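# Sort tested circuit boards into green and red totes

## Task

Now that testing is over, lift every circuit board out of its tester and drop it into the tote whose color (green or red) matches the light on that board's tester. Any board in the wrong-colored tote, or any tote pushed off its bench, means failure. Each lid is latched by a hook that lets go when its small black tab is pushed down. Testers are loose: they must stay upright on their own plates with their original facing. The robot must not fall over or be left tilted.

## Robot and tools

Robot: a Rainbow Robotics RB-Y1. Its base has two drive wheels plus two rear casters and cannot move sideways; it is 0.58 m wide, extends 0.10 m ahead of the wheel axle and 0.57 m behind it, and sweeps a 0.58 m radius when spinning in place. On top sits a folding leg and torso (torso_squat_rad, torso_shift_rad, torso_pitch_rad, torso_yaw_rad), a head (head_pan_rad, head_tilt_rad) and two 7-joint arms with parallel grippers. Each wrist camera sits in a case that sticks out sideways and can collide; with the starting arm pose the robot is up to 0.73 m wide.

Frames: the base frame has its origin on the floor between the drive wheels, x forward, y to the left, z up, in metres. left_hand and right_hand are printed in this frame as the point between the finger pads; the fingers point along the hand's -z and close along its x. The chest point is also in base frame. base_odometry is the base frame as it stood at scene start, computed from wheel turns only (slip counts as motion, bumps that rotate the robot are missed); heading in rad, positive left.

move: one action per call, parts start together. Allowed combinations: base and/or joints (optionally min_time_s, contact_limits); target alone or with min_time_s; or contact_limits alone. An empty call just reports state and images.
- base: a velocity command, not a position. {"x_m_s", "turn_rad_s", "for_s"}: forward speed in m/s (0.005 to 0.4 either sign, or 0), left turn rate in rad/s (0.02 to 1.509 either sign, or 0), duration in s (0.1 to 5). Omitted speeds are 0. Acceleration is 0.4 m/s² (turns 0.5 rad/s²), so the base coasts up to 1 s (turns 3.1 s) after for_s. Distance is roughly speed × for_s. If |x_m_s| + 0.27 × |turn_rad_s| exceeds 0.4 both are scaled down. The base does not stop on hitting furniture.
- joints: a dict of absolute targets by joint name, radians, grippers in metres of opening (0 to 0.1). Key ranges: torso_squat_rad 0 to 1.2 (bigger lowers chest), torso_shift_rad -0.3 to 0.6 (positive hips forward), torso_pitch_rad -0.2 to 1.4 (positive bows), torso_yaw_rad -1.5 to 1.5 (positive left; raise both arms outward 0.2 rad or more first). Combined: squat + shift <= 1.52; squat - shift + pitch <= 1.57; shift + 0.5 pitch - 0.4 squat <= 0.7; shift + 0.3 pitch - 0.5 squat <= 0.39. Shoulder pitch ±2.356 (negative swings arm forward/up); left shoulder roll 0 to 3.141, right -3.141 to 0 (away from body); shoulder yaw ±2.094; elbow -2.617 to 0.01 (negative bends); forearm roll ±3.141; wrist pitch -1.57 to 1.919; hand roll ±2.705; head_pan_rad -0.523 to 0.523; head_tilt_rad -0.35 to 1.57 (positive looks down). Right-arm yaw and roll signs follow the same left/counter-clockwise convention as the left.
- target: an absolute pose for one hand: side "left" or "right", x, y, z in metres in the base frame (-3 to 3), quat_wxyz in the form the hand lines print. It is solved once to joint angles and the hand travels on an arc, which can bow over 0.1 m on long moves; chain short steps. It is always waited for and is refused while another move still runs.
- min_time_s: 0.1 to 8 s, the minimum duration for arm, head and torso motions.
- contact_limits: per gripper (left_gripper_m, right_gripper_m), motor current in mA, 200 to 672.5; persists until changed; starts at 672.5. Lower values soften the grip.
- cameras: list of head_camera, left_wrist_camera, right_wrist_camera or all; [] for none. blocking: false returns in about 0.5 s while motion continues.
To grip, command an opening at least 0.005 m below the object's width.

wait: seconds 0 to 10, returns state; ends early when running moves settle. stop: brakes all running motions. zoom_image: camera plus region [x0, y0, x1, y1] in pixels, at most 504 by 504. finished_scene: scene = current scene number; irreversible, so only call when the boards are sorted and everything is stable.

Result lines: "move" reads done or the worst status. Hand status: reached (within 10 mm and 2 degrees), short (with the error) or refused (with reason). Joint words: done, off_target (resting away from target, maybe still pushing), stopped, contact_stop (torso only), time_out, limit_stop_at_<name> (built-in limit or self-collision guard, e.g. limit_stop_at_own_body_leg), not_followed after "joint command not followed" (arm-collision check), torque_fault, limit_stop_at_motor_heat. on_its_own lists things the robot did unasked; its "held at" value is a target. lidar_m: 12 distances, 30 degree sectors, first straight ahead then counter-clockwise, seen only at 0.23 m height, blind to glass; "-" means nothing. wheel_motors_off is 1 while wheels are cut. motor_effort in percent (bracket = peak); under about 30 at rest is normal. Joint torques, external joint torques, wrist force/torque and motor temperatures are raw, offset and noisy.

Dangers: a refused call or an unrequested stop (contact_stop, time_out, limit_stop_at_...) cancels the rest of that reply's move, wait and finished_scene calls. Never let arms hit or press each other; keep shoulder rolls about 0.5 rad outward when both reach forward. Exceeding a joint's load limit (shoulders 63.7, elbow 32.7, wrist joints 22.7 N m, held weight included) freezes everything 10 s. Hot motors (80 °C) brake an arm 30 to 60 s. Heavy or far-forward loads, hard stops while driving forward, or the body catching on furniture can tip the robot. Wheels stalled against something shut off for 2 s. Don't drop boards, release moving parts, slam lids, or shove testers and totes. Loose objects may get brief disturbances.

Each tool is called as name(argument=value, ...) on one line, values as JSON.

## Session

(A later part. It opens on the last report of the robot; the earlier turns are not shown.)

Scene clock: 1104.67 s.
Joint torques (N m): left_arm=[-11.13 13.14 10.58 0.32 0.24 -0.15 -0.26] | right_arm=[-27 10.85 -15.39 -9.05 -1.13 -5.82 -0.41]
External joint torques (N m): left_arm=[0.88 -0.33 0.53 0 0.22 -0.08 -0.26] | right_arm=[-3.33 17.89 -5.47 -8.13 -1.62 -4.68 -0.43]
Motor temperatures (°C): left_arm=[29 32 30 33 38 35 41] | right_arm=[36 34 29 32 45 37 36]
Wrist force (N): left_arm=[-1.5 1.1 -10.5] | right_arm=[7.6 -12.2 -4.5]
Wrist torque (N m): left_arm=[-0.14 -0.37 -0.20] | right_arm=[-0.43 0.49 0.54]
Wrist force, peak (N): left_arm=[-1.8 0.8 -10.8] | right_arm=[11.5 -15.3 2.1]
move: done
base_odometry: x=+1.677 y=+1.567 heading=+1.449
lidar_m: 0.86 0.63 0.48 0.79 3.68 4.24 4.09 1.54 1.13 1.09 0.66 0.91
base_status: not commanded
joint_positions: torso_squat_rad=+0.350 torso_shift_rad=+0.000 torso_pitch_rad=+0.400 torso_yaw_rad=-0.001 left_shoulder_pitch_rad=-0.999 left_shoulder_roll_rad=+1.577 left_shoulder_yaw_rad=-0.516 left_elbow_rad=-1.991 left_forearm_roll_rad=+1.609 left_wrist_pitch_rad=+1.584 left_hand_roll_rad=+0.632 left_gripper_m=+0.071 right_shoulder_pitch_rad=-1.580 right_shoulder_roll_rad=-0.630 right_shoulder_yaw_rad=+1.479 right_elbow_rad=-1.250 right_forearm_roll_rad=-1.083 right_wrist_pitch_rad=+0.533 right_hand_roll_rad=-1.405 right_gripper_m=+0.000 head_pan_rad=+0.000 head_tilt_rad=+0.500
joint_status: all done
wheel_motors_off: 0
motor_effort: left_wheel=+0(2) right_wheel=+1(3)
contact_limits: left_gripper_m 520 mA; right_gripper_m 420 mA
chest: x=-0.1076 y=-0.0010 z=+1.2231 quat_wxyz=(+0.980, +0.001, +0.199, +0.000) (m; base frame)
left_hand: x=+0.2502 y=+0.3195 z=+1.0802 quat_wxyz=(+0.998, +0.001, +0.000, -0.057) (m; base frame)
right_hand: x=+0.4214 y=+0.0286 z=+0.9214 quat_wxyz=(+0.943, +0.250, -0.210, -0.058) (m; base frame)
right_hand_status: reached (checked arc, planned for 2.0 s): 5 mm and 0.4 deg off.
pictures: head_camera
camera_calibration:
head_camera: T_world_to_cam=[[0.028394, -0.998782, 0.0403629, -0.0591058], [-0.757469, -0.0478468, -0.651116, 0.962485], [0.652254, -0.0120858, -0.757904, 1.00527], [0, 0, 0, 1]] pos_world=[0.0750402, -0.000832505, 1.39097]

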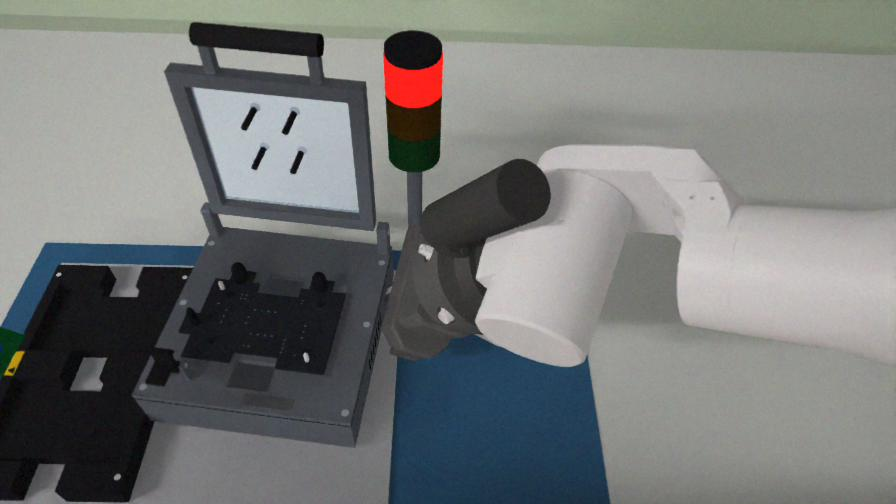

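move(target={"side":"right","x":0.41,"y":-0.05,"z":0.95,"quat_wxyz":[0.943,0.253,-0.209,-0.056]}, min_time_s=1.5, cameras=[])

move(target={"side":"right","x":0.25,"y":-0.06,"z":1.02,"quat_wxyz":[0.943,0.253,-0.209,-0.056]}, min_time_s=2, cameras=[])

move(target={"side":"right","x":0.225,"y":0.048,"z":0.98,"quat_wxyz":[0.943,0.253,-0.209,-0.056]}, min_time_s=2, cameras=["head_camera"])

move(target={"side":"right","x":0.225,"y":0.048,"z":0.925,"quat_wxyz":[0.943,0.253,-0.209,-0.056]}, min_time_s=2, cameras=["head_camera"])

Scene clock: 1122.10 s.
Joint torques (N m): left_arm=[-11.31 13.06 10.41 0.23 0.14 -0.14 -0.22] | right_arm=[-18.78 -9.62 -10.5 -0.99 0.04 -1.44 0.3]
External joint torques (N m): left_arm=[0.7 -0.4 0.36 -0.1 0.12 -0.07 -0.22] | right_arm=[3.18 -0.96 0.39 -0.28 -0.41 -0.27 0.28]
Motor temperatures (°C): left_arm=[29 32 30 33 38 35 41] | right_arm=[37 34 29 33 45 37 36]
Wrist force (N): left_arm=[-1.3 1.1 -10.4] | right_arm=[0.1 7.7 -12.1]
Wrist torque (N m): left_arm=[-0.16 -0.35 -0.21] | right_arm=[0.11 0.72 0.50]
Wrist force, peak (N): left_arm=[-1.6 1.2 -10.7] | right_arm=[8.2 -13.2 -4.0]
move: done
base_odometry: x=+1.677 y=+1.567 heading=+1.449
lidar_m: 0.86 0.63 0.48 0.78 3.68 4.24 4.09 1.54 1.13 1.08 0.66 0.91
base_status: not commanded
joint_positions: torso_squat_rad=+0.350 torso_shift_rad=+0.000 torso_pitch_rad=+0.400 torso_yaw_rad=+0.000 left_shoulder_pitch_rad=-0.999 left_shoulder_roll_rad=+1.577 left_shoulder_yaw_rad=-0.516 left_elbow_rad=-1.991 left_forearm_roll_rad=+1.609 left_wrist_pitch_rad=+1.584 left_hand_roll_rad=+0.632 left_gripper_m=+0.071 right_shoulder_pitch_rad=-1.561 right_shoulder_roll_rad=-0.927 right_shoulder_yaw_rad=+1.479 right_elbow_rad=-1.521 right_forearm_roll_rad=-1.139 right_wrist_pitch_rad=+0.511 right_hand_roll_rad=-1.352 right_gripper_m=+0.000 head_pan_rad=+0.000 head_tilt_rad=+0.500
joint_status: all done
wheel_motors_off: 0
motor_effort: left_wheel=-1(3) right_wheel=+0(2)
contact_limits: left_gripper_m 520 mA; right_gripper_m 420 mA
chest: x=-0.1076 y=-0.0008 z=+1.2231 quat_wxyz=(+0.980, +0.000, +0.199, +0.000) (m; base frame)
left_hand: x=+0.2500 y=+0.3199 z=+1.0802 quat_wxyz=(+0.998, +0.000, +0.000, -0.057) (m; base frame)
right_hand: x=+0.4103 y=-0.0492 z=+0.9502 quat_wxyz=(+0.943, +0.253, -0.209, -0.056) (m; base frame)
right_hand_status: reached (checked arc, planned for 1.5 s): 1 mm and 0.1 deg off.
pictures: none
No camera images: "cameras" was empty.

Scene clock: 1124.43 s.
Joint torques (N m): left_arm=[-11.03 12.97 10.48 0.36 0.24 -0.12 -0.22] | right_arm=[-12.23 -7.85 -10.35 -2.37 0.82 -0.59 -0.05]
External joint torques (N m): left_arm=[0.98 -0.49 0.43 0.04 0.22 -0.05 -0.22] | right_arm=[2.6 -0.57 -0.79 0.04 -0.18 0.04 -0.07]
Motor temperatures (°C): left_arm=[29 32 30 33 38 35 41] | right_arm=[37 34 29 33 45 37 36]
Wrist force (N): left_arm=[-1.7 1.1 -10.4] | right_arm=[-0.2 7.7 -11.7]
Wrist torque (N m): left_arm=[-0.13 -0.38 -0.20] | right_arm=[0.10 0.68 0.50]
Wrist force, peak (N): left_arm=[-1.7 0.9 -10.7] | right_arm=[-0.1 7.9 -12.3]
move: done
base_odometry: x=+1.677 y=+1.567 heading=+1.449
lidar_m: 0.86 0.63 0.48 0.78 3.69 4.24 4.08 1.53 1.13 1.09 0.66 0.90
base_status: not commanded
joint_positions: torso_squat_rad=+0.350 torso_shift_rad=+0.000 torso_pitch_rad=+0.400 torso_yaw_rad=+0.000 left_shoulder_pitch_rad=-0.999 left_shoulder_roll_rad=+1.577 left_shoulder_yaw_rad=-0.516 left_elbow_rad=-1.991 left_forearm_roll_rad=+1.609 left_wrist_pitch_rad=+1.584 left_hand_roll_rad=+0.632 left_gripper_m=+0.071 right_shoulder_pitch_rad=-1.530 right_shoulder_roll_rad=-1.257 right_shoulder_yaw_rad=+1.438 right_elbow_rad=-2.385 right_forearm_roll_rad=-0.651 right_wrist_pitch_rad=+0.871 right_hand_roll_rad=-1.996 right_gripper_m=+0.000 head_pan_rad=+0.000 head_tilt_rad=+0.500
joint_status: all done
wheel_motors_off: 0
motor_effort: left_wheel=-1(2) right_wheel=+0(2)
contact_limits: left_gripper_m 520 mA; right_gripper_m 420 mA
chest: x=-0.1076 y=-0.0008 z=+1.2231 quat_wxyz=(+0.980, +0.000, +0.199, +0.000) (m; base frame)
left_hand: x=+0.2500 y=+0.3199 z=+1.0802 quat_wxyz=(+0.998, +0.000, +0.000, -0.057) (m; base frame)
right_hand: x=+0.2502 y=-0.0598 z=+1.0203 quat_wxyz=(+0.943, +0.253, -0.209, -0.056) (m; base frame)
right_hand_status: reached (checked arc, planned for 2.0 s): 0 mm and 0.1 deg off.
pictures: none
No camera images: "cameras" was empty.

Scene clock: 1126.77 s.
Joint torques (N m): left_arm=[-11.15 13.14 10.43 0.42 0.15 -0.05 -0.24] | right_arm=[-13.84 -2.22 -8.42 -2.89 1.1 -0.33 -0.19]
External joint torques (N m): left_arm=[0.86 -0.32 0.38 0.09 0.13 0.02 -0.24] | right_arm=[2.94 2.36 1.55 0.92 -0.14 0.09 -0.22]
Motor temperatures (°C): left_arm=[29 32 30 33 38 35 41] | right_arm=[37 34 29 32 45 37 36]
Wrist force (N): left_arm=[-1.5 1.0 -10.5] | right_arm=[-0.3 7.4 -11.7]
Wrist torque (N m): left_arm=[-0.13 -0.36 -0.19] | right_arm=[0.14 0.68 0.51]
Wrist force, peak (N): left_arm=[-1.6 1.0 -10.7] | right_arm=[-0.3 7.9 -11.9]
move: done
base_odometry: x=+1.677 y=+1.567 heading=+1.449
lidar_m: 0.86 0.63 0.48 0.79 3.69 4.24 4.09 1.53 1.13 1.09 0.66 0.90
base_status: not commanded
joint_positions: torso_squat_rad=+0.350 torso_shift_rad=+0.000 torso_pitch_rad=+0.400 torso_yaw_rad=+0.000 left_shoulder_pitch_rad=-0.999 left_shoulder_roll_rad=+1.577 left_shoulder_yaw_rad=-0.516 left_elbow_rad=-1.991 left_forearm_roll_rad=+1.609 left_wrist_pitch_rad=+1.584 left_hand_roll_rad=+0.632 left_gripper_m=+0.071 right_shoulder_pitch_rad=-1.524 right_shoulder_roll_rad=-0.776 right_shoulder_yaw_rad=+1.474 right_elbow_rad=-2.210 right_forearm_roll_rad=-0.479 right_wrist_pitch_rad=+1.133 right_hand_roll_rad=-2.178 right_gripper_m=+0.000 head_pan_rad=+0.000 head_tilt_rad=+0.500
joint_status: all done
wheel_motors_off: 0
motor_effort: left_wheel=+0(2) right_wheel=+0(2)
contact_limits: left_gripper_m 520 mA; right_gripper_m 420 mA
chest: x=-0.1076 y=-0.0008 z=+1.2231 quat_wxyz=(+0.980, +0.000, +0.199, +0.000) (m; base frame)
left_hand: x=+0.2500 y=+0.3199 z=+1.0802 quat_wxyz=(+0.998, +0.000, +0.000, -0.057) (m; base frame)
right_hand: x=+0.2253 y=+0.0480 z=+0.9803 quat_wxyz=(+0.943, +0.253, -0.209, -0.056) (m; base frame)
right_hand_status: reached (checked arc, planned for 2.0 s): 0 mm and 0.0 deg off.
pictures: head_camera
camera_calibration:
head_camera: T_world_to_cam=[[0.0288965, -0.998759, 0.0405548, -0.0590192], [-0.757444, -0.048353, -0.651107, 0.96249], [0.65226, -0.0119033, -0.757902, 1.00527], [0, 0, 0, 1]] pos_world=[0.0750401, -0.000440721, 1.39097]

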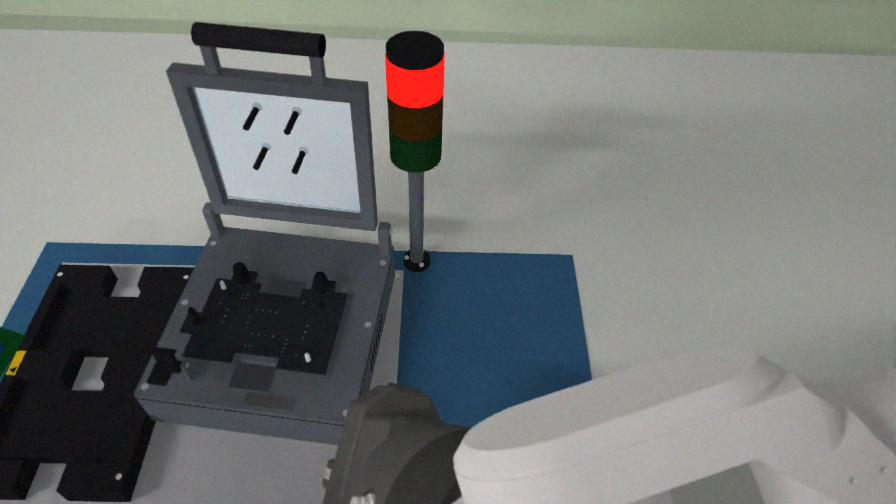

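Scene clock: 1129.10 s.
Joint torques (N m): left_arm=[-11.29 13.06 10.59 0.41 0.2 -0.11 -0.22] | right_arm=[-13.58 -1.18 -8.02 -3.44 1.17 -0.82 -0.38]
External joint torques (N m): left_arm=[0.72 -0.4 0.54 0.09 0.18 -0.04 -0.22] | right_arm=[2.84 2.85 1.53 1.3 -0.01 -0.41 -0.41]
Motor temperatures (°C): left_arm=[29 32 30 33 38 35 41] | right_arm=[36 34 29 32 45 37 36]
Wrist force (N): left_arm=[-1.6 0.8 -10.4] | right_arm=[0.1 7.5 -11.1]
Wrist torque (N m): left_arm=[-0.10 -0.38 -0.20] | right_arm=[0.12 0.72 0.51]
Wrist force, peak (N): left_arm=[-1.8 1.3 -10.6] | right_arm=[-0.2 7.7 -11.6]
move: done
base_odometry: x=+1.677 y=+1.567 heading=+1.449
lidar_m: 0.86 0.62 0.48 0.79 3.68 4.24 4.09 1.54 1.12 1.08 0.66 0.90
base_status: not commanded
joint_positions: torso_squat_rad=+0.350 torso_shift_rad=+0.000 torso_pitch_rad=+0.400 torso_yaw_rad=+0.000 left_shoulder_pitch_rad=-0.999 left_shoulder_roll_rad=+1.577 left_shoulder_yaw_rad=-0.516 left_elbow_rad=-1.991 left_forearm_roll_rad=+1.609 left_wrist_pitch_rad=+1.584 left_hand_roll_rad=+0.632 left_gripper_m=+0.071 right_shoulder_pitch_rad=-1.419 right_shoulder_roll_rad=-0.720 right_shoulder_yaw_rad=+1.548 right_elbow_rad=-2.080 right_forearm_roll_rad=-0.329 right_wrist_pitch_rad=+1.044 right_hand_roll_rad=-2.186 right_gripper_m=+0.000 head_pan_rad=+0.000 head_tilt_rad=+0.500
joint_status: all done
wheel_motors_off: 0
motor_effort: left_wheel=+0(2) right_wheel=+0(2)
contact_limits: left_gripper_m 520 mA; right_gripper_m 420 mA
chest: x=-0.1076 y=-0.0008 z=+1.2231 quat_wxyz=(+0.980, +0.000, +0.199, +0.000) (m; base frame)
left_hand: x=+0.2500 y=+0.3199 z=+1.0802 quat_wxyz=(+0.998, +0.000, +0.000, -0.057) (m; base frame)
right_hand: x=+0.2250 y=+0.0474 z=+0.9257 quat_wxyz=(+0.943, +0.253, -0.209, -0.056) (m; base frame)
right_hand_status: reached (checked arc, planned for 2.0 s): 1 mm and 0.1 deg off.
pictures: head_camera
camera_calibration:
head_camera: T_world_to_cam=[[0.0288966, -0.998759, 0.040555, -0.0590193], [-0.757444, -0.0483532, -0.651107, 0.96249], [0.65226, -0.0119033, -0.757902, 1.00527], [0, 0, 0, 1]] pos_world=[0.0750402, -0.000440529, 1.39097]

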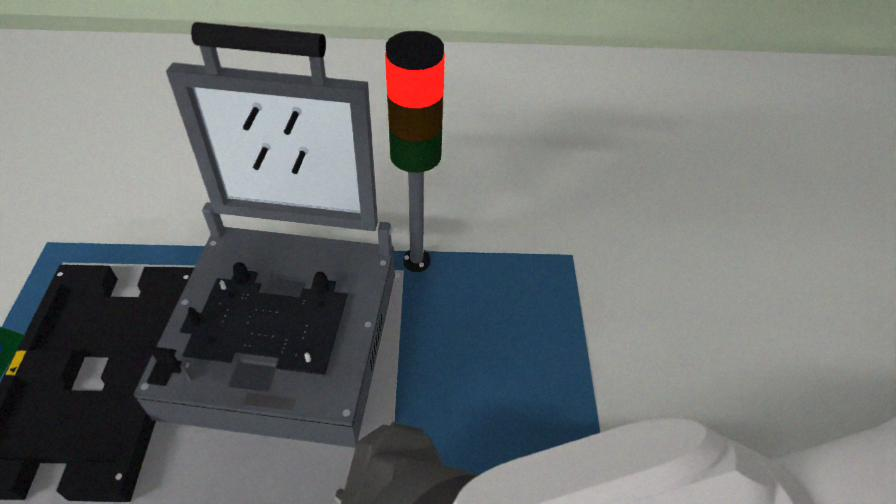

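move(target={"side":"right","x":0.265,"y":0.05,"z":0.925,"quat_wxyz":[0.943,0.253,-0.209,-0.056]}, min_time_s=2.5, cameras=["head_camera"])

move(target={"side":"right","x":0.28,"y":0.05,"z":0.925,"quat_wxyz":[0.943,0.253,-0.209,-0.056]}, min_time_s=2.5, cameras=["head_camera"])

Scene clock: 1136.90 s.
Joint torques (N m): left_arm=[-11.27 13.11 10.4 0.39 0.18 -0.18 -0.19] | right_arm=[-18 -6.32 -10.97 -2.62 0.55 -0.87 0.44]
External joint torques (N m): left_arm=[0.75 -0.35 0.35 0.07 0.16 -0.11 -0.19] | right_arm=[-0.04 -1.64 -0.8 1.29 -0.53 -0.37 0.41]
Motor temperatures (°C): left_arm=[29 32 30 33 38 35 41] | right_arm=[36 34 29 32 45 37 36]
Wrist force (N): left_arm=[-1.7 1.1 -10.4] | right_arm=[-0.4 7.7 -11.3]
Wrist torque (N m): left_arm=[-0.15 -0.39 -0.21] | right_arm=[0.10 0.67 0.50]
Wrist force, peak (N): left_arm=[-1.8 1.0 -10.9] | right_arm=[-0.1 7.9 -11.6]
move: done
base_odometry: x=+1.677 y=+1.567 heading=+1.449
lidar_m: 0.86 0.63 0.47 0.77 3.69 4.23 4.09 1.54 1.13 1.09 0.67 0.90
base_status: not commanded
joint_positions: torso_squat_rad=+0.350 torso_shift_rad=+0.000 torso_pitch_rad=+0.400 torso_yaw_rad=+0.000 left_shoulder_pitch_rad=-0.999 left_shoulder_roll_rad=+1.577 left_shoulder_yaw_rad=-0.516 left_elbow_rad=-1.991 left_forearm_roll_rad=+1.609 left_wrist_pitch_rad=+1.584 left_hand_roll_rad=+0.632 left_gripper_m=+0.071 right_shoulder_pitch_rad=-1.465 right_shoulder_roll_rad=-0.723 right_shoulder_yaw_rad=+1.527 right_elbow_rad=-1.946 right_forearm_roll_rad=-0.427 right_wrist_pitch_rad=+0.922 right_hand_roll_rad=-2.109 right_gripper_m=+0.000 head_pan_rad=+0.000 head_tilt_rad=+0.500
joint_status: all done
wheel_motors_off: 0
motor_effort: left_wheel=-1(2) right_wheel=+0(2)
contact_limits: left_gripper_m 520 mA; right_gripper_m 420 mA
chest: x=-0.1076 y=-0.0008 z=+1.2231 quat_wxyz=(+0.980, +0.000, +0.199, +0.000) (m; base frame)
left_hand: x=+0.2500 y=+0.3199 z=+1.0802 quat_wxyz=(+0.998, +0.000, +0.000, -0.057) (m; base frame)
right_hand: x=+0.2646 y=+0.0501 z=+0.9252 quat_wxyz=(+0.943, +0.253, -0.209, -0.056) (m; base frame)
right_hand_status: reached (checked arc, planned for 2.5 s): 0 mm and 0.1 deg off.
pictures: head_camera
camera_calibration:
head_camera: T_world_to_cam=[[0.0288965, -0.998759, 0.0405548, -0.0590191], [-0.757444, -0.048353, -0.651107, 0.96249], [0.65226, -0.0119032, -0.757901, 1.00527], [0, 0, 0, 1]] pos_world=[0.07504, -0.000440667, 1.39097]

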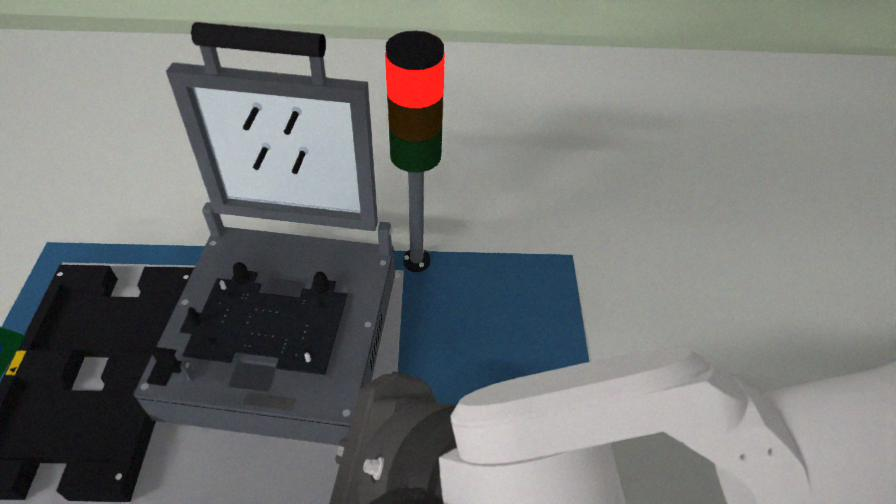

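Scene clock: 1139.73 s.
Joint torques (N m): left_arm=[-11.4 13.07 10.57 0.48 0.16 -0.1 -0.21] | right_arm=[-22.6 -5.75 -15.36 0.86 2.52 -0.29 0.42]
External joint torques (N m): left_arm=[0.62 -0.39 0.52 0.16 0.14 -0.03 -0.21] | right_arm=[-4.07 -0.83 -5.02 4.45 1.49 0.25 0.4]
Motor temperatures (°C): left_arm=[29 32 30 33 38 35 41] | right_arm=[36 34 29 32 45 37 36]
Wrist force (N): left_arm=[-1.4 1.1 -10.5] | right_arm=[-10.2 4.8 -7.4]
Wrist torque (N m): left_arm=[-0.16 -0.36 -0.20] | right_arm=[0.02 0.95 0.45]
Wrist force, peak (N): left_arm=[-1.8 1.3 -10.7] | right_arm=[-11.3 8.7 -2.2]
move: done
base_odometry: x=+1.677 y=+1.567 heading=+1.449
lidar_m: 0.86 0.64 0.48 0.77 3.68 4.24 4.08 1.52 1.13 1.08 0.67 0.90
base_status: not commanded
joint_positions: torso_squat_rad=+0.350 torso_shift_rad=+0.000 torso_pitch_rad=+0.400 torso_yaw_rad=+0.000 left_shoulder_pitch_rad=-0.999 left_shoulder_roll_rad=+1.577 left_shoulder_yaw_rad=-0.516 left_elbow_rad=-1.991 left_forearm_roll_rad=+1.609 left_wrist_pitch_rad=+1.584 left_hand_roll_rad=+0.632 left_gripper_m=+0.071 right_shoulder_pitch_rad=-1.484 right_shoulder_roll_rad=-0.723 right_shoulder_yaw_rad=+1.525 right_elbow_rad=-1.892 right_forearm_roll_rad=-0.470 right_wrist_pitch_rad=+0.876 right_hand_roll_rad=-2.075 right_gripper_m=+0.000 head_pan_rad=+0.000 head_tilt_rad=+0.500
joint_status: all done
wheel_motors_off: 0
motor_effort: left_wheel=+0(2) right_wheel=+1(2)
contact_limits: left_gripper_m 520 mA; right_gripper_m 420 mA
chest: x=-0.1077 y=-0.0008 z=+1.2231 quat_wxyz=(+0.980, +0.000, +0.199, +0.000) (m; base frame)
left_hand: x=+0.2499 y=+0.3199 z=+1.0802 quat_wxyz=(+0.998, +0.000, +0.000, -0.057) (m; base frame)
right_hand: x=+0.2788 y=+0.0499 z=+0.9243 quat_wxyz=(+0.943, +0.253, -0.208, -0.056) (m; base frame)
right_hand_status: reached (checked arc, planned for 2.5 s): 1 mm and 0.1 deg off.
pictures: head_camera
camera_calibration:
head_camera: T_world_to_cam=[[0.0288913, -0.998759, 0.0405586, -0.0590216], [-0.757364, -0.048353, -0.6512, 0.962536], [0.652353, -0.0119036, -0.757822, 1.00526], [0, 0, 0, 1]] pos_world=[0.0749081, -0.000440514, 1.39101]

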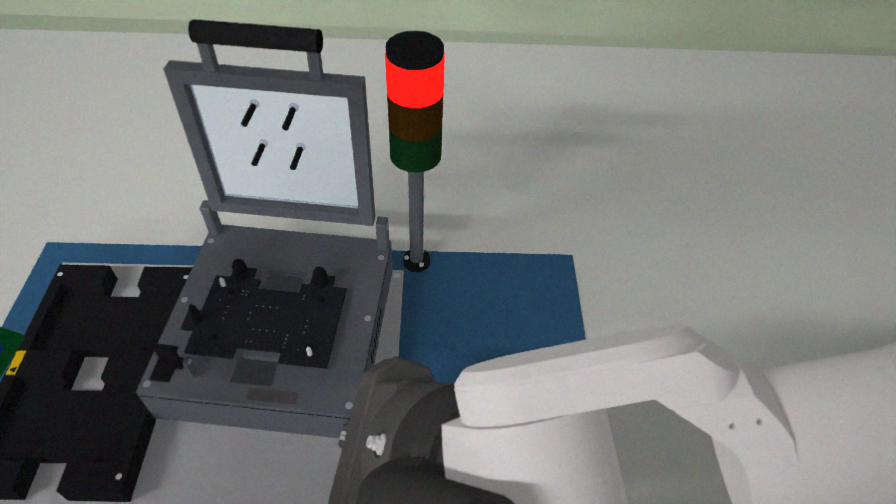

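move(target={"side":"right","x":0.288,"y":0.05,"z":0.924,"quat_wxyz":[0.943,0.253,-0.209,-0.056]}, min_time_s=1, cameras=["head_camera"])

Scene clock: 1171.23 s.
Joint torques (N m): left_arm=[-11.31 13.25 10.3 0.44 0.26 -0.17 -0.24] | right_arm=[-22.37 -5.68 -13.61 1.44 2.48 -0.29 0.42]
External joint torques (N m): left_arm=[0.7 -0.22 0.25 0.11 0.24 -0.09 -0.24] | right_arm=[-3.53 -0.63 -3.19 4.86 1.48 0.28 0.4]
Motor temperatures (°C): left_arm=[29 32 30 33 38 34 41] | right_arm=[37 34 29 32 45 36 36]
Wrist force (N): left_arm=[-1.4 1.2 -10.4] | right_arm=[-10.7 4.5 -4.7]
Wrist torque (N m): left_arm=[-0.16 -0.34 -0.20] | right_arm=[-0.01 0.90 0.43]
Wrist force, peak (N): left_arm=[-1.7 0.8 -10.8] | right_arm=[-10.9 4.8 -7.5]
move: done
base_odometry: x=+1.677 y=+1.567 heading=+1.449
lidar_m: 0.86 0.63 0.48 0.78 3.68 4.24 4.09 1.53 1.12 1.09 0.67 0.89
base_status: not commanded
joint_positions: torso_squat_rad=+0.350 torso_shift_rad=+0.000 torso_pitch_rad=+0.400 torso_yaw_rad=+0.000 left_shoulder_pitch_rad=-0.999 left_shoulder_roll_rad=+1.577 left_shoulder_yaw_rad=-0.516 left_elbow_rad=-1.991 left_forearm_roll_rad=+1.609 left_wrist_pitch_rad=+1.584 left_hand_roll_rad=+0.632 left_gripper_m=+0.071 right_shoulder_pitch_rad=-1.492 right_shoulder_roll_rad=-0.721 right_shoulder_yaw_rad=+1.524 right_elbow_rad=-1.862 right_forearm_roll_rad=-0.489 right_wrist_pitch_rad=+0.851 right_hand_roll_rad=-2.058 right_gripper_m=+0.000 head_pan_rad=+0.000 head_tilt_rad=+0.500
joint_status: all done
wheel_motors_off: 0
motor_effort: left_wheel=+1(2) right_wheel=-1(2)
contact_limits: left_gripper_m 520 mA; right_gripper_m 420 mA
chest: x=-0.1077 y=-0.0008 z=+1.2231 quat_wxyz=(+0.980, +0.000, +0.199, +0.000) (m; base frame)
left_hand: x=+0.2499 y=+0.3199 z=+1.0802 quat_wxyz=(+0.998, +0.000, +0.000, -0.057) (m; base frame)
right_hand: x=+0.2869 y=+0.0498 z=+0.9237 quat_wxyz=(+0.943, +0.253, -0.208, -0.056) (m; base frame)
right_hand_status: reached (checked arc, planned for 1.0 s): 1 mm and 0.1 deg off.
pictures: head_camera
camera_calibration:
head_camera: T_world_to_cam=[[0.0288917, -0.998759, 0.0405585, -0.0590213], [-0.757364, -0.0483532, -0.6512, 0.962536], [0.652353, -0.0119032, -0.757822, 1.00526], [0, 0, 0, 1]] pos_world=[0.0749081, -0.000440462, 1.39101]

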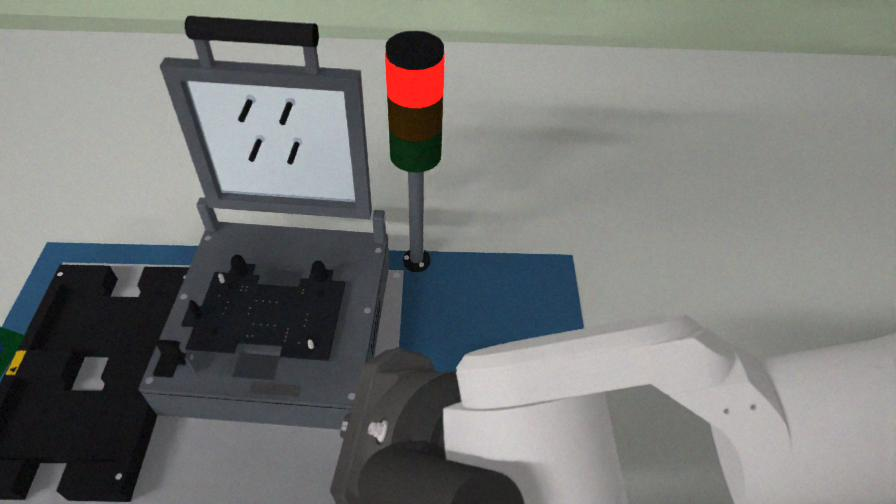

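move(target={"side":"right","x":0.3,"y":0.05,"z":0.924,"quat_wxyz":[0.943,0.253,-0.209,-0.056]}, min_time_s=1, cameras=["head_camera"])

zoom_image(camera="head_camera", region=[0, 190, 448, 442])

Scene clock: 1178.07 s.
Joint torques (N m): left_arm=[-11.27 12.85 10.36 0.41 0.17 -0.18 -0.19] | right_arm=[-22.8 -5.26 -14.25 1.12 2.33 -0.57 0.44]
External joint torques (N m): left_arm=[0.74 -0.61 0.31 0.09 0.15 -0.1 -0.19] | right_arm=[-3.51 -0.01 -3.73 4.28 1.36 0.03 0.42]
Motor temperatures (°C): left_arm=[29 32 30 33 38 34 41] | right_arm=[37 34 29 32 45 36 36]
Wrist force (N): left_arm=[-1.6 1.2 -10.5] | right_arm=[-9.9 4.9 -6.8]
Wrist torque (N m): left_arm=[-0.15 -0.39 -0.20] | right_arm=[0.05 0.91 0.42]
Wrist force, peak (N): left_arm=[-1.6 1.1 -10.8] | right_arm=[-10.9 7.5 -2.2]
move: done
base_odometry: x=+1.677 y=+1.567 heading=+1.449
lidar_m: 0.86 0.62 0.48 0.78 3.68 4.24 4.09 1.54 1.12 1.08 0.66 0.89
base_status: not commanded
joint_positions: torso_squat_rad=+0.350 torso_shift_rad=+0.000 torso_pitch_rad=+0.400 torso_yaw_rad=+0.000 left_shoulder_pitch_rad=-0.999 left_shoulder_roll_rad=+1.577 left_shoulder_yaw_rad=-0.516 left_elbow_rad=-1.991 left_forearm_roll_rad=+1.609 left_wrist_pitch_rad=+1.584 left_hand_roll_rad=+0.632 left_gripper_m=+0.071 right_shoulder_pitch_rad=-1.506 right_shoulder_roll_rad=-0.719 right_shoulder_yaw_rad=+1.523 right_elbow_rad=-1.818 right_forearm_roll_rad=-0.521 right_wrist_pitch_rad=+0.817 right_hand_roll_rad=-2.030 right_gripper_m=+0.000 head_pan_rad=+0.000 head_tilt_rad=+0.500
joint_status: all done
wheel_motors_off: 0
motor_effort: left_wheel=+0(2) right_wheel=+0(2)
contact_limits: left_gripper_m 520 mA; right_gripper_m 420 mA
chest: x=-0.1077 y=-0.0008 z=+1.2231 quat_wxyz=(+0.980, +0.000, +0.199, +0.000) (m; base frame)
left_hand: x=+0.2499 y=+0.3199 z=+1.0802 quat_wxyz=(+0.998, +0.000, +0.000, -0.057) (m; base frame)
right_hand: x=+0.2989 y=+0.0496 z=+0.9240 quat_wxyz=(+0.943, +0.253, -0.209, -0.057) (m; base frame)
right_hand_status: reached (checked arc, planned for 1.0 s): 1 mm and 0.1 deg off.
pictures: head_camera
camera_calibration:
head_camera: T_world_to_cam=[[0.0288916, -0.998759, 0.0405585, -0.0590214], [-0.757364, -0.0483531, -0.6512, 0.962536], [0.652353, -0.0119033, -0.757822, 1.00526], [0, 0, 0, 1]] pos_world=[0.0749082, -0.000440505, 1.39101]

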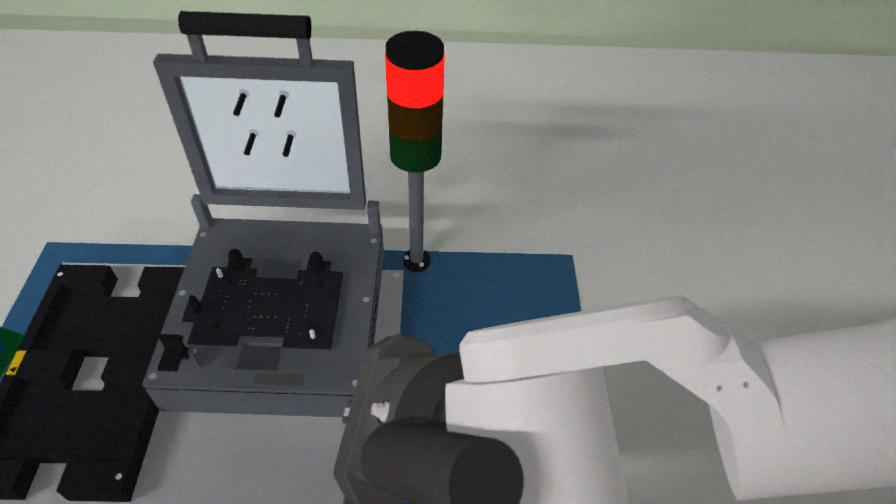

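Scaled by 1.125 from the camera's 896x504 image, which has a finer 1280x720 frame.

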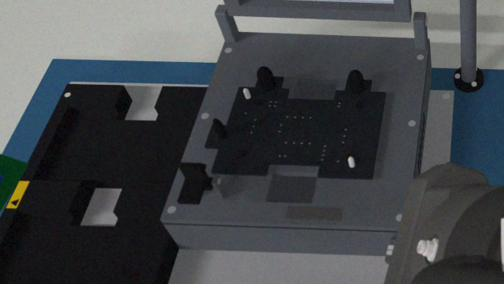

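zoom_image(camera="head_camera", region=[320, 190, 440, 310])

zoom_image(camera="head_camera", region=[120, 180, 300, 440])

Scaled by 4.200 from the camera's 896x504 image, which has a finer 1280x720 frame.

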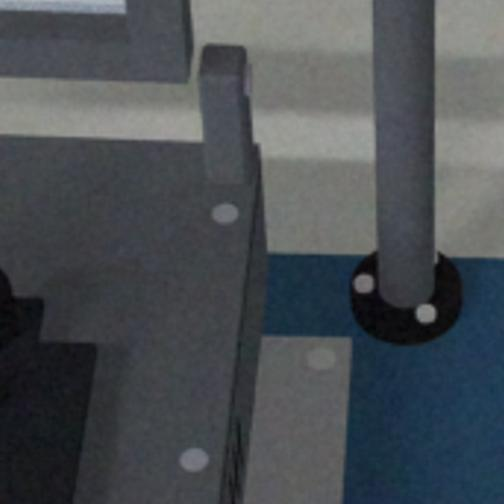

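Scaled by 1.938 from the camera's 896x504 image, which has a finer 1280x720 frame.

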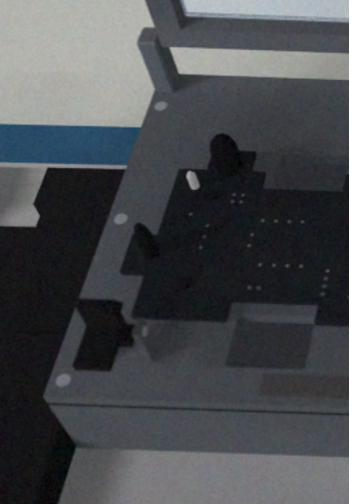

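move(target={"side":"right","x":0.245,"y":0.04,"z":0.95,"quat_wxyz":[0.943,0.253,-0.209,-0.056]}, min_time_s=1, cameras=[])

move(target={"side":"right","x":0.25,"y":-0.06,"z":1.02,"quat_wxyz":[0.943,0.253,-0.209,-0.056]}, min_time_s=1, cameras=[])

move(target={"side":"right","x":0.22,"y":-0.25,"z":1.04,"quat_wxyz":[0.943,0.253,-0.209,-0.056]}, min_time_s=1, cameras=["head_camera","right_wrist_camera"])

Scene clock: 1219.20 s.
Joint torques (N m): left_arm=[-11.49 13.05 10.42 0.38 0.16 -0.12 -0.3] | right_arm=[-14.6 -5.95 -9.19 -3.61 1.1 -0.44 -0.23]
External joint torques (N m): left_arm=[0.52 -0.41 0.37 0.06 0.14 -0.05 -0.3] | right_arm=[2.68 -1.04 0.86 0.26 -0.04 0.01 -0.25]
Motor temperatures (°C): left_arm=[29 32 30 33 38 34 41] | right_arm=[37 34 29 32 45 36 36]
Wrist force (N): left_arm=[-1.7 1.2 -10.3] | right_arm=[0.1 7.6 -11.4]
Wrist torque (N m): left_arm=[-0.14 -0.39 -0.19] | right_arm=[0.10 0.72 0.52]
Wrist force, peak (N): left_arm=[-1.7 1.2 -10.7] | right_arm=[-9.3 8.9 -9.7]
move: done
base_odometry: x=+1.677 y=+1.567 heading=+1.449
lidar_m: 0.86 0.63 0.48 0.78 3.69 4.23 4.09 1.53 1.12 1.09 0.66 0.90
base_status: not commanded
joint_positions: torso_squat_rad=+0.350 torso_shift_rad=+0.000 torso_pitch_rad=+0.400 torso_yaw_rad=+0.000 left_shoulder_pitch_rad=-0.999 left_shoulder_roll_rad=+1.577 left_shoulder_yaw_rad=-0.516 left_elbow_rad=-1.991 left_forearm_roll_rad=+1.609 left_wrist_pitch_rad=+1.584 left_hand_roll_rad=+0.632 left_gripper_m=+0.071 right_shoulder_pitch_rad=-1.499 right_shoulder_roll_rad=-0.785 right_shoulder_yaw_rad=+1.526 right_elbow_rad=-2.094 right_forearm_roll_rad=-0.438 right_wrist_pitch_rad=+0.999 right_hand_roll_rad=-2.155 right_gripper_m=+0.000 head_pan_rad=+0.000 head_tilt_rad=+0.500
joint_status: all done
wheel_motors_off: 0
motor_effort: left_wheel=+0(3) right_wheel=-1(2)
contact_limits: left_gripper_m 520 mA; right_gripper_m 420 mA
chest: x=-0.1076 y=-0.0007 z=+1.2231 quat_wxyz=(+0.980, +0.000, +0.199, +0.000) (m; base frame)
left_hand: x=+0.2500 y=+0.3199 z=+1.0802 quat_wxyz=(+0.998, +0.000, +0.000, -0.057) (m; base frame)
right_hand: x=+0.2457 y=+0.0407 z=+0.9501 quat_wxyz=(+0.943, +0.254, -0.208, -0.056) (m; base frame)
right_hand_status: reached (checked arc, planned for 1.0 s): 1 mm and 0.2 deg off.
pictures: none
No camera images: "cameras" was empty.

Scene clock: 1220.53 s.
Joint torques (N m): left_arm=[-11.24 13.07 10.41 0.34 0.21 -0.12 -0.25] | right_arm=[-14.26 -6.73 -10.15 -2.31 0.6 -0.73 0.21]
External joint torques (N m): left_arm=[0.77 -0.39 0.36 0.02 0.19 -0.05 -0.25] | right_arm=[0.66 0.38 -0.65 0.02 -0.41 -0.15 0.18]
Motor temperatures (°C): left_arm=[29 32 30 33 38 34 41] | right_arm=[37 34 29 32 45 36 36]
Wrist force (N): left_arm=[-1.5 1.0 -10.4] | right_arm=[-0.2 7.8 -11.6]
Wrist torque (N m): left_arm=[-0.11 -0.36 -0.21] | right_arm=[0.06 0.66 0.49]
Wrist force, peak (N): left_arm=[-1.8 1.4 -10.7] | right_arm=[-0.5 7.7 -12.2]
move: done
base_odometry: x=+1.677 y=+1.567 heading=+1.449
lidar_m: 0.86 0.63 0.48 0.78 3.68 4.24 4.09 1.53 1.13 1.09 0.66 0.90
base_status: not commanded
joint_positions: torso_squat_rad=+0.350 torso_shift_rad=+0.000 torso_pitch_rad=+0.400 torso_yaw_rad=+0.000 left_shoulder_pitch_rad=-0.999 left_shoulder_roll_rad=+1.577 left_shoulder_yaw_rad=-0.516 left_elbow_rad=-1.991 left_forearm_roll_rad=+1.609 left_wrist_pitch_rad=+1.584 left_hand_roll_rad=+0.632 left_gripper_m=+0.071 right_shoulder_pitch_rad=-1.568 right_shoulder_roll_rad=-1.254 right_shoulder_yaw_rad=+1.482 right_elbow_rad=-2.387 right_forearm_roll_rad=-0.626 right_wrist_pitch_rad=+0.863 right_hand_roll_rad=-2.037 right_gripper_m=+0.000 head_pan_rad=+0.000 head_tilt_rad=+0.500
joint_status: all done
wheel_motors_off: 0
motor_effort: left_wheel=+2(4) right_wheel=+0(2)
contact_limits: left_gripper_m 520 mA; right_gripper_m 420 mA
chest: x=-0.1076 y=-0.0007 z=+1.2231 quat_wxyz=(+0.980, +0.000, +0.199, +0.000) (m; base frame)
left_hand: x=+0.2500 y=+0.3200 z=+1.0801 quat_wxyz=(+0.998, +0.000, +0.000, -0.057) (m; base frame)
right_hand: x=+0.2501 y=-0.0590 z=+1.0198 quat_wxyz=(+0.942, +0.253, -0.211, -0.057) (m; base frame)
right_hand_status: reached (checked arc, planned for 1.0 s): 1 mm and 0.3 deg off.
pictures: none
No camera images: "cameras" was empty.

Scene clock: 1222.00 s.
Joint torques (N m): left_arm=[-11.35 13.05 10.34 0.43 0.26 -0.12 -0.25] | right_arm=[-6.12 -9.87 -7.88 -0.74 0.2 -1.15 -0.31]
External joint torques (N m): left_arm=[0.66 -0.41 0.29 0.1 0.24 -0.05 -0.25] | right_arm=[0.85 1.28 0.04 -0.34 -0.03 0.13 -0.33]
Motor temperatures (°C): left_arm=[29 32 30 33 38 34 41] | right_arm=[37 34 29 32 45 36 36]
Wrist force (N): left_arm=[-1.6 0.9 -10.5] | right_arm=[-0.2 7.9 -11.5]
Wrist torque (N m): left_arm=[-0.11 -0.40 -0.19] | right_arm=[0.08 0.69 0.50]
Wrist force, peak (N): left_arm=[-1.9 1.5 -10.7] | right_arm=[-0.4 8.5 -12.3]
move: done
base_odometry: x=+1.677 y=+1.567 heading=+1.449
lidar_m: 0.85 0.63 0.48 0.79 3.69 4.23 4.09 1.53 1.13 1.08 0.67 0.90
base_status: not commanded
joint_positions: torso_squat_rad=+0.350 torso_shift_rad=+0.000 torso_pitch_rad=+0.400 torso_yaw_rad=+0.000 left_shoulder_pitch_rad=-0.999 left_shoulder_roll_rad=+1.577 left_shoulder_yaw_rad=-0.516 left_elbow_rad=-1.991 left_forearm_roll_rad=+1.609 left_wrist_pitch_rad=+1.584 left_hand_roll_rad=+0.632 left_gripper_m=+0.071 right_shoulder_pitch_rad=-1.294 right_shoulder_roll_rad=-2.012 right_shoulder_yaw_rad=+1.481 right_elbow_rad=-2.409 right_forearm_roll_rad=-1.290 right_wrist_pitch_rad=+0.237 right_hand_roll_rad=-1.068 right_gripper_m=+0.000 head_pan_rad=+0.000 head_tilt_rad=+0.500
joint_status: all done
wheel_motors_off: 0
motor_effort: left_wheel=+2(4) right_wheel=-2(3)
contact_limits: left_gripper_m 520 mA; right_gripper_m 420 mA
chest: x=-0.1076 y=-0.0007 z=+1.2231 quat_wxyz=(+0.980, +0.000, +0.199, +0.000) (m; base frame)
left_hand: x=+0.2500 y=+0.3200 z=+1.0801 quat_wxyz=(+0.998, +0.000, +0.000, -0.057) (m; base frame)
right_hand: x=+0.2201 y=-0.2499 z=+1.0401 quat_wxyz=(+0.942, +0.251, -0.213, -0.058) (m; base frame)
right_hand_status: reached (checked arc, planned for 1.1 s): 0 mm and 0.6 deg off.
pictures: head_camera, right_wrist_camera
camera_calibration:
head_camera: T_world_to_cam=[[0.0289022, -0.998756, 0.0406261, -0.0590661], [-0.757478, -0.0484032, -0.651064, 0.962449], [0.65222, -0.0119562, -0.757935, 1.00529], [0, 0, 0, 1]] pos_world=[0.0750711, -0.000387595, 1.39096]
right_wrist_camera: T_world_to_cam=[[-0.894529, 0.24132, -0.376274, 0.651018], [-0.179949, 0.576135, 0.7973, -0.612503], [0.409189, 0.780918, -0.471944, 0.667628], [0, 0, 0, 1]] pos_world=[0.198949, -0.325582, 1.04839]

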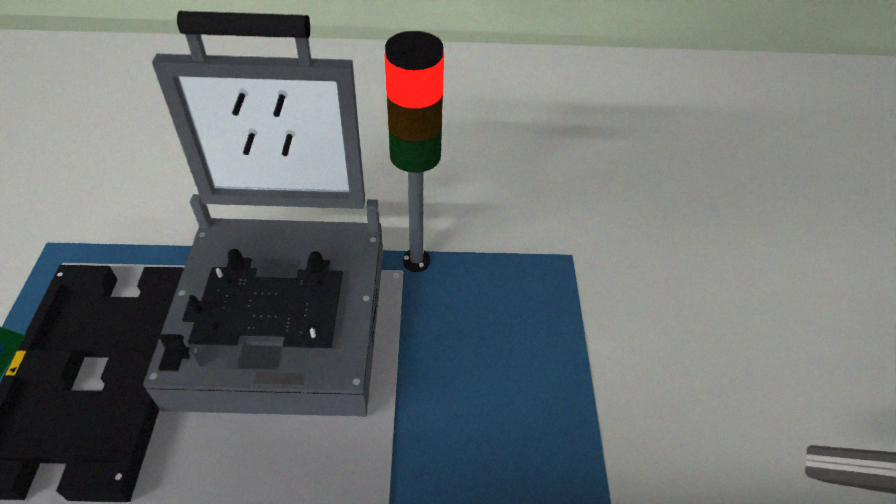

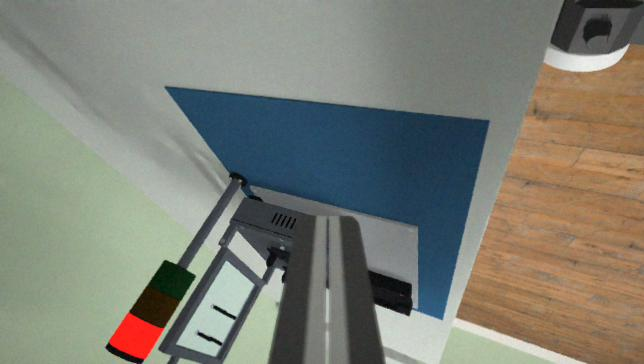

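zoom_image(camera="right_wrist_camera", region=[200, 150, 450, 330])

zoom_image(camera="right_wrist_camera", region=[215, 170, 325, 250])

zoom_image(camera="head_camera", region=[130, 200, 430, 504])

Scaled by 2.016 from the camera's 644x364 image, which has a finer 1265x715 frame.

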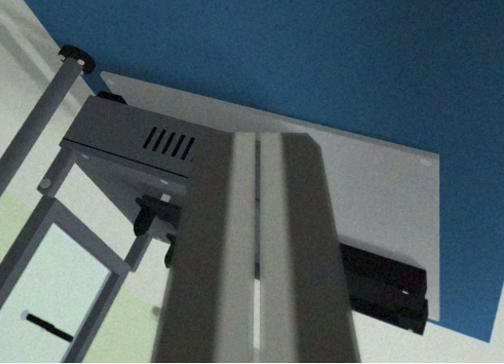

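Scaled by 4.582 from the camera's 644x364 image, which has a finer 1265x715 frame.

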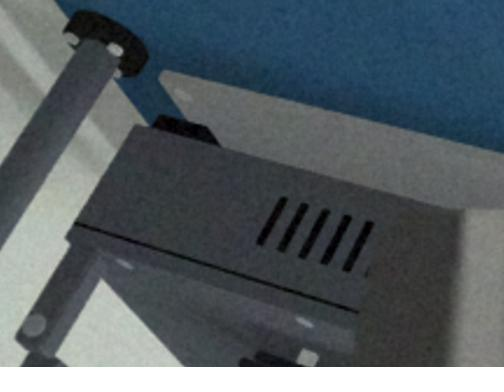

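Scaled by 1.658 from the camera's 896x504 image, which has a finer 1280x720 frame.

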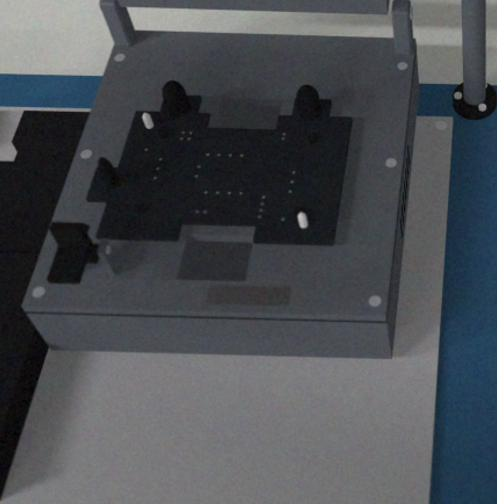

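move(target={"side":"right","x":0.3,"y":0.0,"z":1.06,"quat_wxyz":[0.943,0.253,-0.209,-0.056]}, min_time_s=1.5, cameras=[])

move(target={"side":"right","x":0.425,"y":0.125,"z":1.01,"quat_wxyz":[0.943,0.253,-0.209,-0.056]}, min_time_s=1.5, cameras=["head_camera"])

zoom_image(camera="head_camera", region=[130, 100, 430, 404])

Scene clock: 1244.30 s.
Joint torques (N m): left_arm=[-11.18 13.13 10.23 0.54 0.22 -0.06 -0.17] | right_arm=[-16.4 -6.14 -10.82 -0.29 0.58 -0.82 0.12]
External joint torques (N m): left_arm=[0.83 -0.33 0.18 0.22 0.2 0.01 -0.17] | right_arm=[1.89 0.62 0.34 0.84 -0.43 -0.03 0.09]
Motor temperatures (°C): left_arm=[29 32 30 33 38 34 41] | right_arm=[36 34 29 32 45 36 36]
Wrist force (N): left_arm=[-1.8 1.3 -10.6] | right_arm=[-0.4 7.9 -11.6]
Wrist torque (N m): left_arm=[-0.17 -0.40 -0.20] | right_arm=[0.06 0.68 0.50]
Wrist force, peak (N): left_arm=[-1.8 1.0 -10.8] | right_arm=[-0.3 7.9 -12.5]
move: done
base_odometry: x=+1.677 y=+1.567 heading=+1.449
lidar_m: 0.86 0.62 0.48 0.78 3.69 4.24 4.09 1.53 1.13 1.08 0.67 0.90
base_status: not commanded
joint_positions: torso_squat_rad=+0.350 torso_shift_rad=+0.000 torso_pitch_rad=+0.400 torso_yaw_rad=+0.000 left_shoulder_pitch_rad=-0.999 left_shoulder_roll_rad=+1.577 left_shoulder_yaw_rad=-0.516 left_elbow_rad=-1.991 left_forearm_roll_rad=+1.609 left_wrist_pitch_rad=+1.584 left_hand_roll_rad=+0.632 left_gripper_m=+0.071 right_shoulder_pitch_rad=-1.639 right_shoulder_roll_rad=-1.045 right_shoulder_yaw_rad=+1.283 right_elbow_rad=-2.154 right_forearm_roll_rad=-0.911 right_wrist_pitch_rad=+0.978 right_hand_roll_rad=-1.850 right_gripper_m=+0.000 head_pan_rad=+0.000 head_tilt_rad=+0.500
joint_status: all done
wheel_motors_off: 0
motor_effort: left_wheel=+2(4) right_wheel=-2(3)
contact_limits: left_gripper_m 520 mA; right_gripper_m 420 mA
chest: x=-0.1076 y=-0.0007 z=+1.2231 quat_wxyz=(+0.980, +0.000, +0.199, +0.000) (m; base frame)
left_hand: x=+0.2500 y=+0.3200 z=+1.0801 quat_wxyz=(+0.998, +0.000, +0.000, -0.057) (m; base frame)
right_hand: x=+0.3000 y=+0.0000 z=+1.0603 quat_wxyz=(+0.943, +0.253, -0.209, -0.056) (m; base frame)
right_hand_status: reached (checked arc, planned for 1.5 s): 0 mm and 0.0 deg off.
pictures: none
No camera images: "cameras" was empty.

Scene clock: 1246.20 s.
Joint torques (N m): left_arm=[-11.46 13.06 10.48 0.29 0.2 -0.09 -0.26] | right_arm=[-23.04 -6.25 -9.53 -0.85 0.2 -1.09 -0.07]
External joint torques (N m): left_arm=[0.55 -0.4 0.43 -0.03 0.17 -0.02 -0.26] | right_arm=[1.9 0.15 0.33 0.74 -0.4 0.07 -0.1]
Motor temperatures (°C): left_arm=[29 32 30 33 38 34 41] | right_arm=[36 34 29 32 45 36 36]
Wrist force (N): left_arm=[-1.7 1.1 -10.5] | right_arm=[0.1 7.5 -11.7]
Wrist torque (N m): left_arm=[-0.16 -0.39 -0.21] | right_arm=[0.12 0.71 0.48]
Wrist force, peak (N): left_arm=[-1.9 1.1 -10.8] | right_arm=[0.0 9.4 -11.6]
move: done
base_odometry: x=+1.677 y=+1.567 heading=+1.449
lidar_m: 0.86 0.63 0.48 0.78 3.69 4.25 4.09 1.54 1.13 1.09 0.67 0.90
base_status: not commanded
joint_positions: torso_squat_rad=+0.350 torso_shift_rad=+0.000 torso_pitch_rad=+0.400 torso_yaw_rad=+0.000 left_shoulder_pitch_rad=-0.999 left_shoulder_roll_rad=+1.577 left_shoulder_yaw_rad=-0.516 left_elbow_rad=-1.991 left_forearm_roll_rad=+1.609 left_wrist_pitch_rad=+1.584 left_hand_roll_rad=+0.632 left_gripper_m=+0.071 right_shoulder_pitch_rad=-1.726 right_shoulder_roll_rad=-0.427 right_shoulder_yaw_rad=+1.274 right_elbow_rad=-1.136 right_forearm_roll_rad=-1.115 right_wrist_pitch_rad=+0.802 right_hand_roll_rad=-1.377 right_gripper_m=+0.000 head_pan_rad=+0.000 head_tilt_rad=+0.500
joint_status: all done
wheel_motors_off: 0
motor_effort: left_wheel=+2(4) right_wheel=-2(3)
contact_limits: left_gripper_m 520 mA; right_gripper_m 420 mA
chest: x=-0.1076 y=-0.0007 z=+1.2231 quat_wxyz=(+0.980, +0.000, +0.199, +0.000) (m; base frame)
left_hand: x=+0.2500 y=+0.3200 z=+1.0801 quat_wxyz=(+0.998, +0.000, +0.000, -0.057) (m; base frame)
right_hand: x=+0.4249 y=+0.1251 z=+1.0102 quat_wxyz=(+0.943, +0.253, -0.210, -0.056) (m; base frame)
right_hand_status: reached (checked arc, planned for 1.5 s): 0 mm and 0.1 deg off.
pictures: head_camera
camera_calibration:
head_camera: T_world_to_cam=[[0.028945, -0.998755, 0.0406241, -0.0590421], [-0.757467, -0.0484344, -0.651074, 0.962457], [0.652231, -0.0119261, -0.757926, 1.00529], [0, 0, 0, 1]] pos_world=[0.0750584, -0.00036334, 1.39096]

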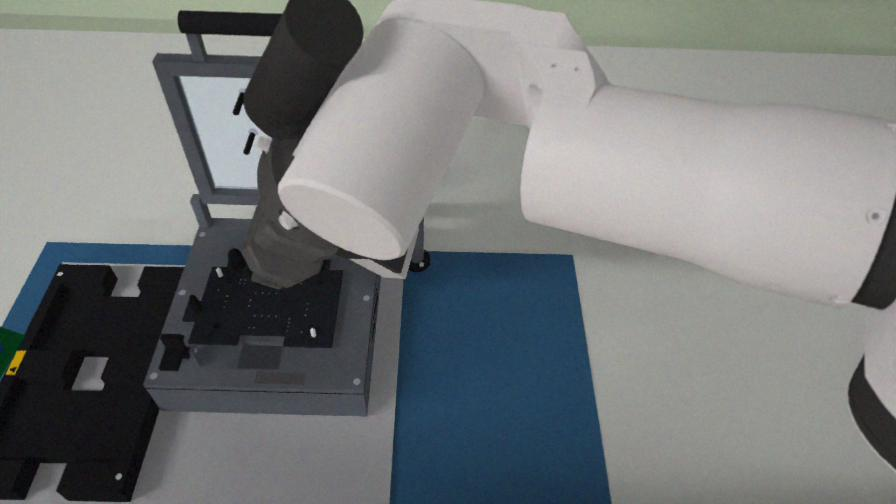

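Scaled by 1.658 from the camera's 896x504 image, which has a finer 1280x720 frame.

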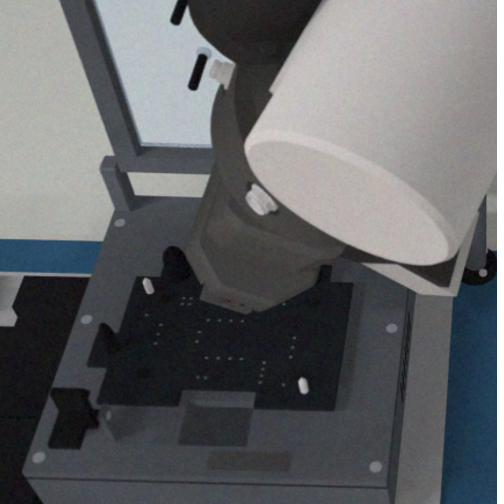

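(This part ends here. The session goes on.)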